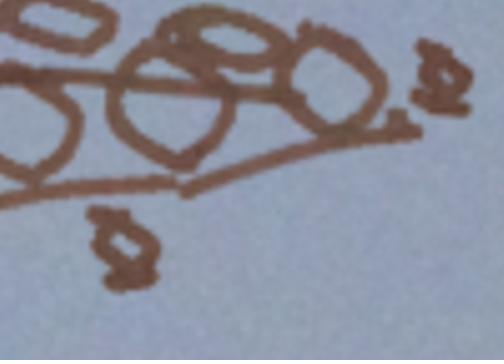

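Emit:
{"api": "move", "payload": {"target": [[0,0,0,0,0,0,1,0,0,0,0.0394,0,-0.600652,-0.9],[0,0,0,0,0,0,1,0,0,0,0.033445,0,-0.611038,-0.9],[0,0,0,0,0,0,1,-0.0514,0,0,0.033445,0,-0.611038,-0.9],[0,0,0,0,0,0,1,-0.0514,0,0,0.053248,0,-0.617608,-0.9],[0,0,0,0,0,0,1,-0.0514,0,0,0.067616,0,-0.60154,-0.9],[0,0,0,0,0,0,1,-0.0514,0,0,0.081984,0,-0.593422,-0.9],[0,0,0,0,0,0,1,-0.0514,0,0,0.087939,0,-0.583036,-0.9],[0,0,0,0,0,0,1,-0.0514,0,0,0.068136,0,-0.576466,-0.9],[0,0,0,0,0,0,1,-0.0514,0,0,0.053768,0,-0.592534,-0.9],[0,0,0,0,0,0,1,-0.0514,0,0,0.0394,0,-0.600652,-0.9],[0,0,0,0,0,0,1,-0.0514,0,0,0.033445,0,-0.611038,-0.9],[0,0,0,0,0,0,1,-0.0514,0,0,0.053248,0,-0.617608,-0.9],[0,0,0,0,0,0,1,0,0,0,0.053248,0,-0.617608,-0.9]], "speed": [0.8,0.13,0.1,0.13,0.13,0.13,0.13,0.13,0.13,0.13,0.13,0.13,0.3], "blend": [0,0,0,0.004,0.004,0.004,0.004,0.004,0.004,0.004,0.004,0,0], "cameras": []}}

Emit:
{"api": "move", "payload": {"target": [[0,0,0,0,0,0,1,0,0,0,-0.002491,0,-0.07662,-0.9],[0,0,0,0,0,0,1,0,0,0,-0.007532,0,-0.085491,-0.9],[0,0,0,0,0,0,1,-0.0513,0,0,-0.007532,0,-0.085491,-0.9],[0,0,0,0,0,0,1,-0.0513,0,0,0.011357,0,-0.091202,-0.9],[0,0,0,0,0,0,1,-0.0513,0,0,0.023524,0,-0.075437,-0.9],[0,0,0,0,0,0,1,-0.0513,0,0,0.035691,0,-0.068606,-0.9],[0,0,0,0,0,0,1,-0.0513,0,0,0.040732,0,-0.059735,-0.9],[0,0,0,0,0,0,1,-0.0513,0,0,0.021843,0,-0.054024,-0.9],[0,0,0,0,0,0,1,-0.0513,0,0,0.009676,0,-0.069789,-0.9],[0,0,0,0,0,0,1,-0.0513,0,0,-0.002491,0,-0.07662,-0.9],[0,0,0,0,0,0,1,-0.0513,0,0,-0.007532,0,-0.085491,-0.9],[0,0,0,0,0,0,1,-0.0513,0,0,0.011357,0,-0.091202,-0.9],[0,0,0,0,0,0,1,0,0,0,0.011357,0,-0.091202,-0.9]], "speed": [0.8,0.13,0.1,0.13,0.13,0.13,0.13,0.13,0.13,0.13,0.13,0.13,0.3], "blend": [0,0,0,0.004,0.004,0.004,0.004,0.004,0.004,0.004,0.004,0,0], "cameras": []}}

Emit:
{"api": "move", "payload": {"target": [[0,0,0,0,0,0,1,0,0,0,-0.112158,0,0.165415,-0.9],[0,0,0,0,0,0,1,0,0,0,-0.11801,0,0.156023,-0.9],[0,0,0,0,0,0,1,-0.0517,0,0,-0.11801,0,0.156023,-0.9],[0,0,0,0,0,0,1,-0.0517,0,0,-0.09831,0,0.151053,-0.9],[0,0,0,0,0,0,1,-0.0517,0,0,-0.084187,0,0.168389,-0.9],[0,0,0,0,0,0,1,-0.0517,0,0,-0.070064,0,0.176701,-0.9],[0,0,0,0,0,0,1,-0.0517,0,0,-0.064212,0,0.186093,-0.9],[0,0,0,0,0,0,1,-0.0517,0,0,-0.083912,0,0.191063,-0.9],[0,0,0,0,0,0,1,-0.0517,0,0,-0.098035,0,0.173727,-0.9],[0,0,0,0,0,0,1,-0.0517,0,0,-0.112158,0,0.165415,-0.9],[0,0,0,0,0,0,1,-0.0517,0,0,-0.11801,0,0.156023,-0.9],[0,0,0,0,0,0,1,-0.0517,0,0,-0.09831,0,0.151053,-0.9],[0,0,0,0,0,0,1,0,0,0,-0.09831,0,0.151053,-0.9]], "speed": [0.8,0.13,0.1,0.13,0.13,0.13,0.13,0.13,0.13,0.13,0.13,0.13,0.3], "blend": [0,0,0,0.004,0.004,0.004,0.004,0.004,0.004,0.004,0.004,0,0], "cameras": []}}

Emit:
{"api": "move", "payload": {"target": [[0,0,0,0,0,0,1,0,0,0,0.019665,0,0.024566,-0.9],[0,0,0,0,0,0,1,0,0,0,0.027808,0,0.02243,-0.9],[0,0,0,0,0,0,1,-0.0517,0,0,0.027808,0,0.02243,-0.9],[0,0,0,0,0,0,1,-0.0517,0,0,0.038296,0,0.018856,-0.9],[0,0,0,0,0,0,1,0,0,0,0.038296,0,0.018856,-0.9],[0,0,0,0,0,0,1,0,0,0,0.106959,0,-0.033143,-0.9],[0,0,0,0,0,0,1,0,0,0,0.112778,0,-0.037536,-0.9],[0,0,0,0,0,0,1,-0.0514,0,0,0.112778,0,-0.037536,-0.9],[0,0,0,0,0,0,1,-0.0514,0,0,0.126301,0,-0.047039,-0.9],[0,0,0,0,0,0,1,0,0,0,0.126301,0,-0.047039,-0.9],[0,0,0,0,0,0,1,0,0,0,0.033705,0,0.557757,-0.9]], "speed": [0.8,0.13,0.1,0.15,0.3,0.8,0.13,0.1,0.15,0.3,0.8], "blend": [0,0,0,0,0,0,0,0,0,0,0], "cameras": ["cam_above"]}}

Emit:
{"api": "zoom_image", "payload": {"camera": "cam_above", "region": [340, 215, 460, 300]}}

Scene clock: 652.97 s.
left_arm: end_effector_position=(+0.2939, +0.4624, +0.3448) grip_measured=+1.000 grip_effort_nm=-0.002 end_effector_quat_wxyz=(+0.825, -0.121, +0.529, +0.155) | right_arm: end_effector_position=(+0.3824, -0.0634, +0.0819) grip_measured=-0.698 grip_effort_nm=-1.038 end_effector_quat_wxyz=(+0.697, +0.188, +0.679, -0.135)
Joint names: [wrist pitch, wrist roll, shoulder, wrist yaw, elbow, waist]
Joint positions: left_arm=[1.013 -0.014 0.921 -0.052 0.332 0.344 0.094] | right_arm=[1.341 0.004 2.431 1.458 1.166 1.013 0.014]
Joint velocities: within noise
Joint torques (N m): left_arm=[1.45 0.03 -3.34 -0.07 7.01 0.38] | right_arm=[1.29 -0.01 -10.1 0.03 4.94 -0.73]
Heat: left arm: 40 °C; right arm: 49 °C.
Joint targets: left_arm=[1.021 -0.014 0.903 -0.052 0.340 0.350] | right_arm=[1.360 0.003 2.418 1.465 1.179 1.005]
move: done
No camera images: "cameras" was empty.

Scene clock: 657.27 s.
left_arm: end_effector_position=(+0.2939, +0.4624, +0.3448) grip_measured=+1.000 grip_effort_nm=-0.007 end_effector_quat_wxyz=(+0.825, -0.121, +0.529, +0.155) | right_arm: end_effector_position=(+0.4080, -0.1110, +0.0817) grip_measured=-0.698 grip_effort_nm=-1.028 end_effector_quat_wxyz=(+0.686, +0.233, +0.665, -0.181)
Joint names: [wrist pitch, wrist roll, shoulder, wrist yaw, elbow, waist]
Joint positions: left_arm=[1.013 -0.014 0.921 -0.052 0.332 0.344 0.094] | right_arm=[1.341 0.004 2.431 1.481 1.166 0.903 0.014]
Joint velocities: within noise
Joint torques (N m): left_arm=[1.4 0.05 -3.36 -0.03 7.23 0.54] | right_arm=[1.3 -0.02 -10.09 0.04 4.93 -0.73]
Heat: left arm: 40 °C; right arm: 49 °C.
Joint targets: left_arm=[1.021 -0.014 0.903 -0.052 0.340 0.350] | right_arm=[1.360 0.003 2.418 1.487 1.179 0.895]
move: done
No camera images: "cameras" was empty.

Scene clock: 661.90 s.
left_arm: end_effector_position=(+0.2939, +0.4624, +0.3448) grip_measured=+1.000 grip_effort_nm=-0.007 end_effector_quat_wxyz=(+0.825, -0.121, +0.529, +0.155) | right_arm: end_effector_position=(+0.3710, -0.0066, +0.0840) grip_measured=-0.698 grip_effort_nm=-1.038 end_effector_quat_wxyz=(+0.713, +0.101, +0.692, -0.050)
Joint names: [wrist pitch, wrist roll, shoulder, wrist yaw, elbow, waist]
Joint positions: left_arm=[1.013 -0.014 0.921 -0.052 0.332 0.344 0.094] | right_arm=[1.339 0.004 2.431 1.282 1.166 1.085 0.014]
Joint velocities: within noise
Joint torques (N m): left_arm=[1.44 0.05 -3.38 -0.03 7.15 0.53] | right_arm=[1.37 -0.01 -10.19 0.03 5.05 -0.75]
Heat: left arm: 40 °C; right arm: 49 °C.
Joint targets: left_arm=[1.021 -0.014 0.903 -0.052 0.340 0.350] | right_arm=[1.360 0.003 2.418 1.289 1.179 1.077]
move: done
No camera images: "cameras" was empty.

Scene clock: 667.77 s.
left_arm: end_effector_position=(+0.2939, +0.4624, +0.3448) grip_measured=+1.000 grip_effort_nm=-0.002 end_effector_quat_wxyz=(+0.825, -0.121, +0.529, +0.155) | right_arm: end_effector_position=(+0.0927, +0.1409, +0.0832) grip_measured=-0.698 grip_effort_nm=-1.033 end_effector_quat_wxyz=(+0.695, -0.101, +0.694, +0.157)
Joint names: [wrist pitch, wrist roll, shoulder, wrist yaw, elbow, waist]
Joint positions: left_arm=[1.013 -0.014 0.921 -0.052 0.332 0.344 0.094] | right_arm=[1.341 0.004 2.431 1.366 1.166 1.748 0.014]
Joint velocities: within noise
Joint torques (N m): left_arm=[1.41 0.04 -3.28 -0.01 7.09 0.35] | right_arm=[1.34 -0.01 -10.14 -0.12 5 -0.21]
Heat: left arm: 40 °C; right arm: 49 °C.
Joint targets: left_arm=[1.021 -0.014 0.903 -0.052 0.340 0.350] | right_arm=[1.360 0.003 2.418 1.357 1.179 1.747]
move: done
Images, in order (width x height): cam_above 672x504.

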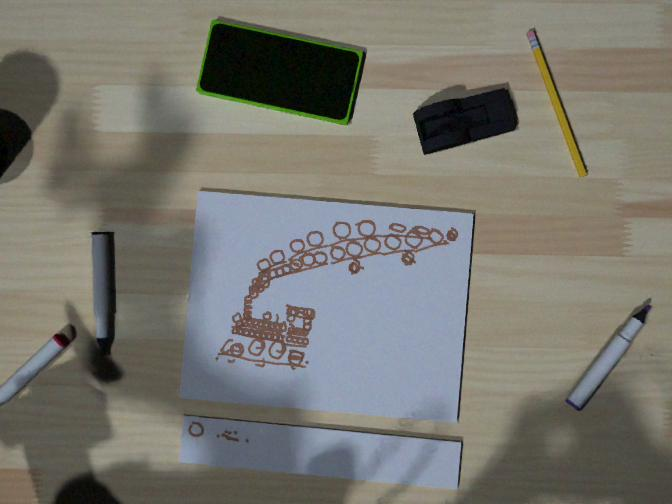

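Scaled by 4.200 from the camera's 672x504 image, which has a finer 960x720 frame.

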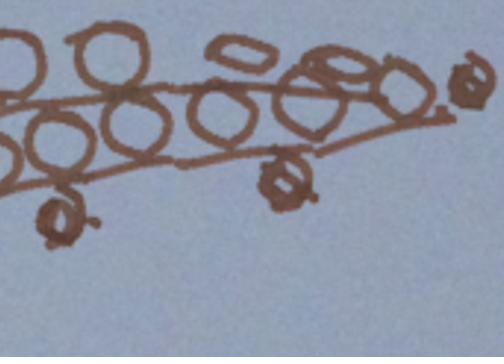

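Emit:
{"api": "zoom_image", "payload": {"camera": "cam_above", "region": [205, 290, 325, 380]}}

Scaled by 4.200 from the camera's 672x504 image, which has a finer 960x720 frame.

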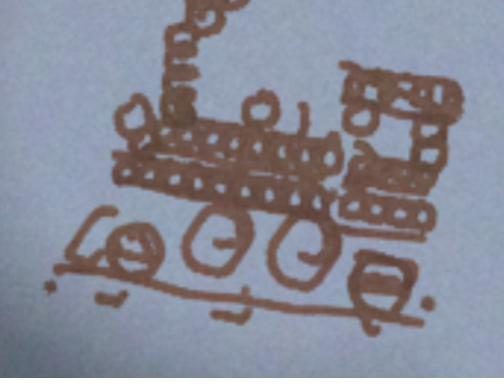

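Emit:
{"api": "move", "payload": {"target": [[0,0,0,0,0,0,1,0,0,0,-0.207174,0,-0.384741,-0.9],[0,0,0,0,0,0,1,-0.0522,0,0,-0.207174,0,-0.384741,-0.9],[0,0,0,0,0,0,1,-0.03,0,0,-0.207174,0,-0.384741,-0.9],[0,0,0,0,0,0,1,-0.03,0,0,-0.20808,0,-0.3822,-0.9],[0,0,0,0,0,0,1,-0.0522,0,0,-0.20808,0,-0.3822,-0.9],[0,0,0,0,0,0,1,-0.03,0,0,-0.20808,0,-0.3822,-0.9],[0,0,0,0,0,0,1,-0.03,0,0,-0.208985,0,-0.379656,-0.9],[0,0,0,0,0,0,1,-0.0522,0,0,-0.208985,0,-0.379656,-0.9],[0,0,0,0,0,0,1,0,0,0,-0.208985,0,-0.379656,-0.9],[0,0,0,0,0,0,1,0,0,0,-0.173231,0,-0.333986,-0.9],[0,0,0,0,0,0,1,-0.0522,0,0,-0.173231,0,-0.333986,-0.9],[0,0,0,0,0,0,1,0,0,0,-0.173231,0,-0.333986,-0.9],[0,0,0,0,0,0,1,0,0,0,-0.147768,0,-0.32686,-0.9],[0,0,0,0,0,0,1,-0.0522,0,0,-0.147768,0,-0.32686,-0.9],[0,0,0,0,0,0,1,0,0,0,-0.147768,0,-0.32686,-0.9]], "speed": [0.8,0.14,0.4,0.2,0.1,0.4,0.2,0.1,0.4,0.5,0.14,0.4,0.5,0.14,0.4], "blend": 0, "cameras": []}}

Emit:
{"api": "move", "payload": {"target": [[0,0,0,0,0,0,1,0,0,0,0.081979,0,0.017725,-0.9],[0,0,0,0,0,0,1,-0.052,0,0,0.081979,0,0.017725,-0.9],[0,0,0,0,0,0,1,0,0,0,0.081979,0,0.017725,-0.9],[0,0,0,0,0,0,1,0,0,0,0.107285,0,0.023031,-0.9],[0,0,0,0,0,0,1,-0.0519,0,0,0.107285,0,0.023031,-0.9],[0,0,0,0,0,0,1,0,0,0,0.107285,0,0.023031,-0.9],[0,0,0,0,0,0,1,0,0,0,0.182939,0,0.029519,-0.9],[0,0,0,0,0,0,1,-0.0514,0,0,0.182939,0,0.029519,-0.9],[0,0,0,0,0,0,1,-0.02,0,0,0.182939,0,0.029519,-0.9],[0,0,0,0,0,0,1,-0.02,0,0,0.1949,0,0.035091,-0.9],[0,0,0,0,0,0,1,-0.0514,0,0,0.1949,0,0.035091,-0.9],[0,0,0,0,0,0,1,-0.02,0,0,0.1949,0,0.035091,-0.9],[0,0,0,0,0,0,1,-0.02,0,0,0.200745,0,0.030675,-0.9],[0,0,0,0,0,0,1,-0.0514,0,0,0.200745,0,0.030675,-0.9],[0,0,0,0,0,0,1,0,0,0,0.200745,0,0.030675,-0.9]], "speed": [0.8,0.14,0.4,0.4,0.14,0.4,0.5,0.14,0.4,0.3,0.1,0.4,0.3,0.1,0.4], "blend": 0, "cameras": []}}

Emit:
{"api": "move", "payload": {"target": [0,0,0,0,0,0,1,0,0,0,-0.052977,0,0.296185,-0.9], "speed": 0.8, "cameras": ["cam_above"]}}

Emit:
{"api": "zoom_image", "payload": {"camera": "cam_above", "region": [205, 290, 325, 380]}}

Scene clock: 678.77 s.
left_arm: end_effector_position=(+0.2939, +0.4624, +0.3448) grip_measured=+1.000 grip_effort_nm=-0.002 end_effector_quat_wxyz=(+0.825, -0.121, +0.529, +0.155) | right_arm: end_effector_position=(+0.2633, +0.1212, +0.0863) grip_measured=-0.698 grip_effort_nm=-1.033 end_effector_quat_wxyz=(+0.709, -0.075, +0.690, +0.125)
Joint names: [wrist pitch, wrist roll, shoulder, wrist yaw, elbow, waist]
Joint positions: left_arm=[1.013 -0.014 0.921 -0.052 0.332 0.344 0.094] | right_arm=[1.336 0.004 2.431 1.052 1.166 1.352 0.014]
Joint velocities: within noise
Joint torques (N m): left_arm=[1.42 0.05 -3.18 -0.06 7.06 0.39] | right_arm=[1.55 -0.01 -10.28 0.04 5.19 0.18]
Heat: left arm: 40 °C; right arm: 49 °C.
Joint targets: left_arm=[1.021 -0.014 0.903 -0.052 0.340 0.350] | right_arm=[1.360 0.003 2.418 1.058 1.179 1.354]
move: done
No camera images: "cameras" was empty.

Scene clock: 685.83 s.
left_arm: end_effector_position=(+0.2939, +0.4624, +0.3448) grip_measured=+1.000 grip_effort_nm=-0.007 end_effector_quat_wxyz=(+0.825, -0.121, +0.529, +0.155) | right_arm: end_effector_position=(+0.2537, +0.0601, +0.0819) grip_measured=-0.698 grip_effort_nm=-1.033 end_effector_quat_wxyz=(+0.710, +0.057, +0.702, -0.002)
Joint names: [wrist pitch, wrist roll, shoulder, wrist yaw, elbow, waist]
Joint positions: left_arm=[1.013 -0.014 0.921 -0.052 0.332 0.344 0.094] | right_arm=[1.341 0.004 2.431 1.458 1.166 1.391 0.014]
Joint velocities: within noise
Joint torques (N m): left_arm=[1.46 0.01 -3.45 -0.05 7.19 0.43] | right_arm=[1.27 -0.02 -10.1 0.03 4.94 -0.01]
Heat: left arm: 40 °C; right arm: 50 °C.
Joint targets: left_arm=[1.021 -0.014 0.903 -0.052 0.340 0.350] | right_arm=[1.360 0.003 2.418 1.464 1.179 1.391]
move: done
No camera images: "cameras" was empty.

Scene clock: 687.03 s.
left_arm: end_effector_position=(+0.2939, +0.4624, +0.3448) grip_measured=+1.000 grip_effort_nm=-0.007 end_effector_quat_wxyz=(+0.825, -0.121, +0.529, +0.155) | right_arm: end_effector_position=(+0.0926, +0.1409, +0.0832) grip_measured=-0.698 grip_effort_nm=-1.038 end_effector_quat_wxyz=(+0.695, -0.100, +0.694, +0.157)
Joint names: [wrist pitch, wrist roll, shoulder, wrist yaw, elbow, waist]
Joint positions: left_arm=[1.013 -0.014 0.921 -0.052 0.332 0.344 0.094] | right_arm=[1.342 0.004 2.431 1.366 1.166 1.749 0.014]
Joint velocities: within noise
Joint torques (N m): left_arm=[1.45 0.05 -3.21 -0.04 7.2 0.61] | right_arm=[1.33 -0.02 -10.14 -0.13 5 -0.21]
Heat: left arm: 40 °C; right arm: 50 °C.
Joint targets: left_arm=[1.021 -0.014 0.903 -0.052 0.340 0.350] | right_arm=[1.360 0.003 2.418 1.357 1.179 1.747]
move: done
Images, in order (width x height): cam_above 672x504.

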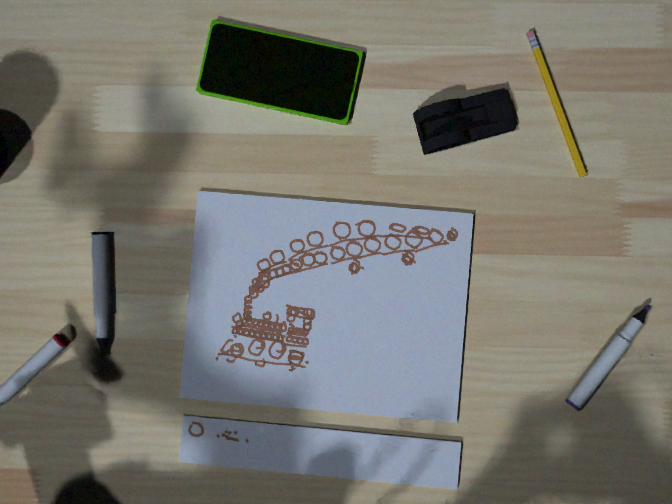

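Scaled by 4.200 from the camera's 672x504 image, which has a finer 960x720 frame.

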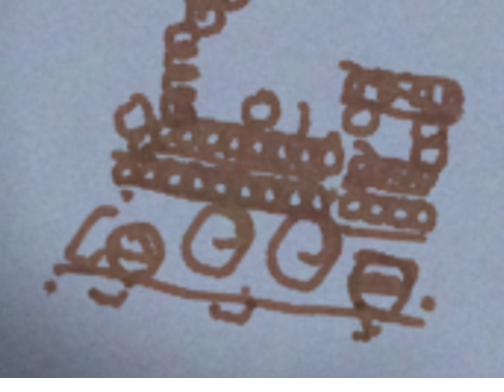

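Emit:
{"api": "move", "payload": {"target": [0,0,0,0,0,0,1,0.0892,0,-0.085,0.0385,-0.2246,-0.1786,-0.9], "speed": 0.4, "cameras": ["cam_high","cam_low","cam_above"]}}

Scene clock: 691.03 s.
left_arm: end_effector_position=(+0.2939, +0.4624, +0.3448) grip_measured=+1.000 grip_effort_nm=-0.007 end_effector_quat_wxyz=(+0.825, -0.121, +0.529, +0.155) | right_arm: end_effector_position=(+0.1923, +0.0395, +0.0774) grip_measured=-0.698 grip_effort_nm=-1.033 end_effector_quat_wxyz=(+0.708, -0.004, +0.704, +0.057)
Joint names: [wrist pitch, wrist roll, shoulder, wrist yaw, elbow, waist]
Joint positions: left_arm=[1.013 -0.014 0.921 -0.052 0.332 0.344 0.094] | right_arm=[1.525 0.004 2.347 1.428 0.893 1.53 0.014]
Joint velocities: within noise
Joint torques (N m): left_arm=[1.46 0.06 -3.3 -0.01 7.17 0.58] | right_arm=[1.33 -0.01 -10.71 0.04 2.33 0.18]
Heat: left arm: 40 °C; right arm: 50 °C.
Joint targets: left_arm=[1.021 -0.014 0.903 -0.052 0.340 0.350] | right_arm=[1.545 0.003 2.311 1.435 0.887 1.532]
move: off_target (right_arm); right_arm: the shoulder is farthest, 0.036 rad from its target
Images, in order (width x height): cam_high 672x504, cam_low 672x504, cam_above 672x504.

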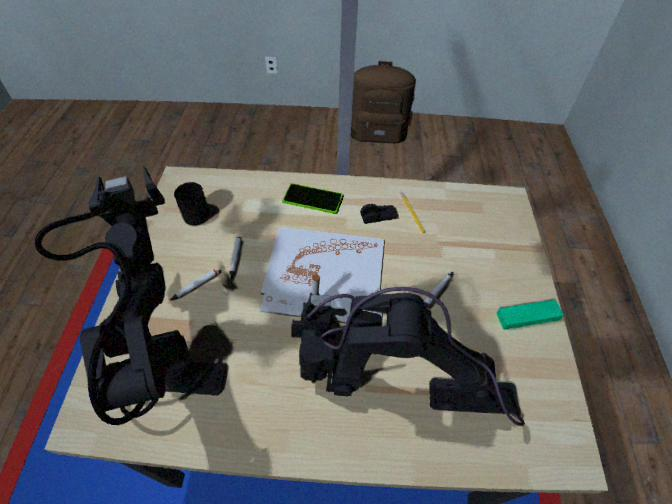

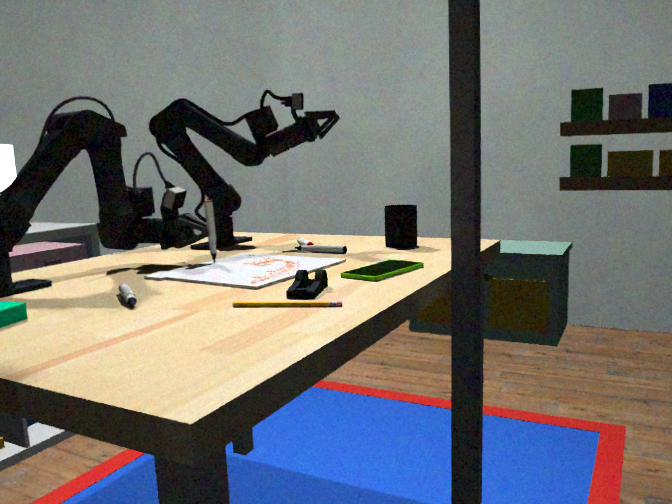

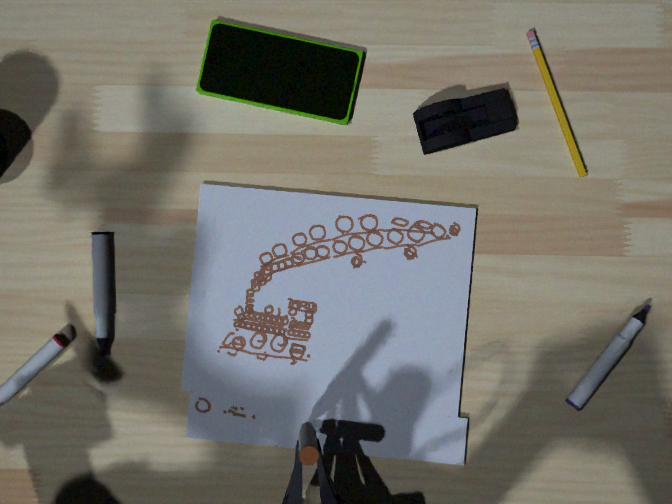

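Emit:
{"api": "zoom_image", "payload": {"camera": "cam_above", "region": [170, 160, 500, 480]}}

Emit:
{"api": "zoom_image", "payload": {"camera": "cam_low", "region": [100, 180, 360, 310]}}

Scaled by 1.527 from the camera's 672x504 image, which has a finer 960x720 frame.

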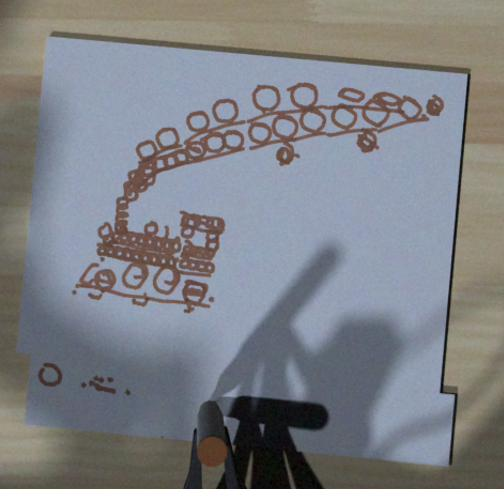

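Scaled by 1.938 from the camera's 672x504 image, which has a finer 960x720 frame.

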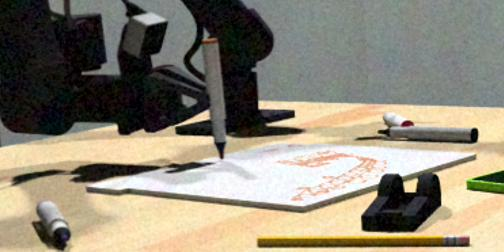

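Emit:
{"api": "zoom_image", "payload": {"camera": "cam_above", "region": [185, 165, 225, 195]}}

Emit:
{"api": "zoom_image", "payload": {"camera": "cam_above", "region": [455, 190, 495, 220]}}

Emit:
{"api": "zoom_image", "payload": {"camera": "cam_above", "region": [445, 400, 485, 430]}}

Emit:
{"api": "zoom_image", "payload": {"camera": "cam_above", "region": [170, 375, 210, 405]}}

Scaled by 12.600 from the camera's 672x504 image, which has a finer 960x720 frame.

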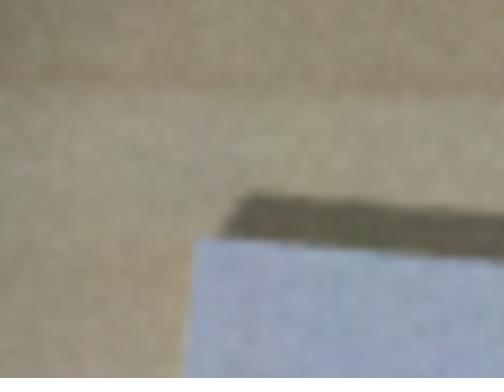

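Scaled by 12.600 from the camera's 672x504 image, which has a finer 960x720 frame.

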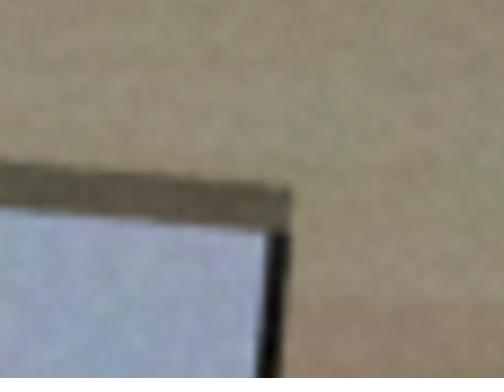

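Scaled by 12.600 from the camera's 672x504 image, which has a finer 960x720 frame.

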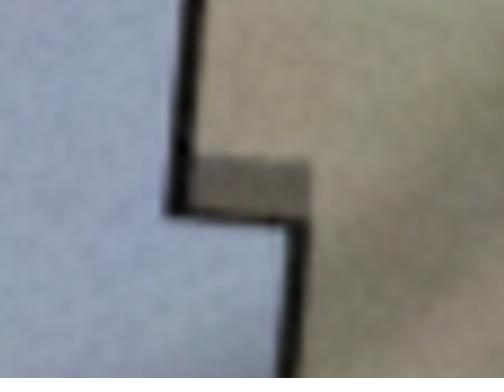

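Scaled by 12.600 from the camera's 672x504 image, which has a finer 960x720 frame.

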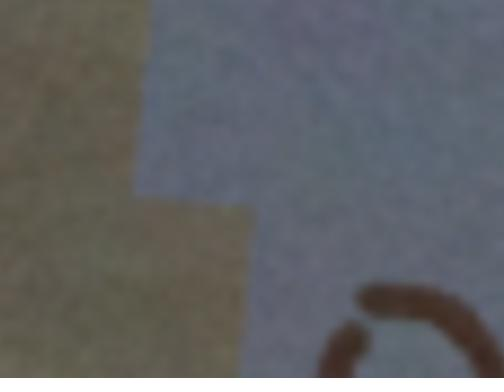

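Emit:
{"api": "move", "payload": {"target": [0,0,0,0,0,0,1,0,0,-0.0183,0,-0.0146,0,-0.9], "speed": 0.2, "cameras": ["cam_low"]}}

Scene clock: 700.23 s.
left_arm: end_effector_position=(+0.2939, +0.4624, +0.3448) grip_measured=+1.000 grip_effort_nm=-0.007 end_effector_quat_wxyz=(+0.825, -0.121, +0.529, +0.155) | right_arm: end_effector_position=(+0.1922, +0.0363, +0.0836) grip_measured=-0.698 grip_effort_nm=-1.038 end_effector_quat_wxyz=(+0.709, +0.000, +0.703, +0.060)
Joint names: [wrist pitch, wrist roll, shoulder, wrist yaw, elbow, waist]
Joint positions: left_arm=[1.013 -0.014 0.921 -0.052 0.332 0.344 0.094] | right_arm=[1.527 0.004 2.322 1.429 0.876 1.53 0.014]
Joint velocities: within noise
Joint torques (N m): left_arm=[1.4 0.02 -3.41 -0.01 7.17 0.43] | right_arm=[1.29 -0.02 -10.45 0.02 2.21 0.2]
Heat: left arm: 40 °C; right arm: 50 °C.
Joint targets: left_arm=[1.021 -0.014 0.903 -0.052 0.340 0.350] | right_arm=[1.544 0.003 2.288 1.435 0.868 1.532]
move: done
Images, in order (width x height): cam_low 672x504.

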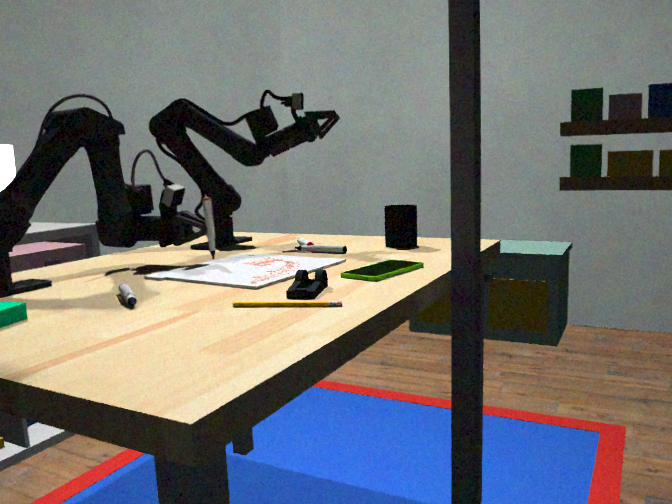

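Emit:
{"api": "move", "payload": {"target": [0,0,0,0,0,0,1,-0.0357,0,0,0,0,0,-0.9], "speed": 0.15, "cameras": []}}

Emit:
{"api": "move", "payload": {"target": [0,0,0,0,0,0,1,-0.0072,0,0,0,0,0,-0.9], "speed": 0.1, "cameras": ["cam_low"]}}

Scene clock: 701.73 s.
left_arm: end_effector_position=(+0.2939, +0.4624, +0.3448) grip_measured=+1.000 grip_effort_nm=-0.002 end_effector_quat_wxyz=(+0.825, -0.121, +0.529, +0.155) | right_arm: end_effector_position=(+0.1922, +0.0365, +0.0793) grip_measured=-0.698 grip_effort_nm=-1.033 end_effector_quat_wxyz=(+0.708, -0.016, +0.705, +0.044)
Joint names: [wrist pitch, wrist roll, shoulder, wrist yaw, elbow, waist]
Joint positions: left_arm=[1.013 -0.014 0.921 -0.052 0.332 0.344 0.094] | right_arm=[1.482 0.004 2.322 1.429 0.876 1.53 0.014]
Joint velocities: within noise
Joint torques (N m): left_arm=[1.48 0 -3.23 -0.05 7.01 0.51] | right_arm=[1.06 -0.01 -10.47 0.05 2.25 0.18]
Heat: left arm: 40 °C; right arm: 50 °C.
Joint targets: left_arm=[1.021 -0.014 0.903 -0.052 0.340 0.350] | right_arm=[1.471 0.003 2.288 1.435 0.868 1.532]
move: done
No camera images: "cameras" was empty.

Scene clock: 702.50 s.
left_arm: end_effector_position=(+0.2939, +0.4624, +0.3448) grip_measured=+1.000 grip_effort_nm=-0.007 end_effector_quat_wxyz=(+0.825, -0.121, +0.529, +0.155) | right_arm: end_effector_position=(+0.1922, +0.0366, +0.0779) grip_measured=-0.698 grip_effort_nm=-1.033 end_effector_quat_wxyz=(+0.707, -0.021, +0.706, +0.039)
Joint names: [wrist pitch, wrist roll, shoulder, wrist yaw, elbow, waist]
Joint positions: left_arm=[1.013 -0.014 0.921 -0.052 0.332 0.344 0.094] | right_arm=[1.467 0.004 2.322 1.429 0.876 1.53 0.014]
Joint velocities: within noise
Joint torques (N m): left_arm=[1.43 0.06 -3.44 -0.02 7.02 0.47] | right_arm=[1.04 -0.02 -10.47 0.06 2.25 0.18]
Heat: left arm: 40 °C; right arm: 49 °C.
Joint targets: left_arm=[1.021 -0.014 0.903 -0.052 0.340 0.350] | right_arm=[1.456 0.003 2.288 1.435 0.868 1.532]
move: done
Images, in order (width x height): cam_low 672x504.

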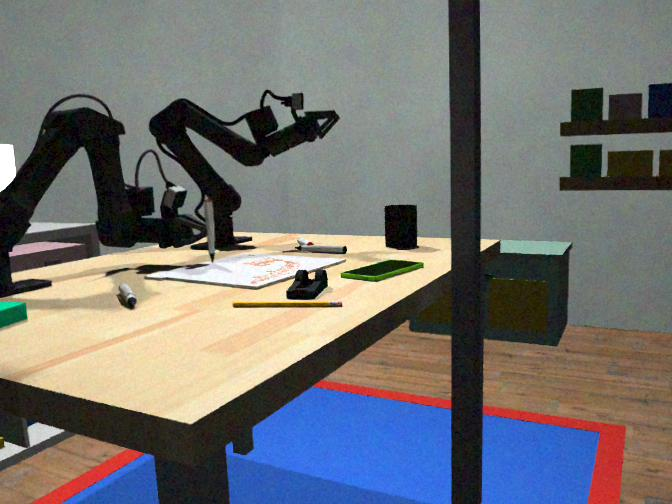

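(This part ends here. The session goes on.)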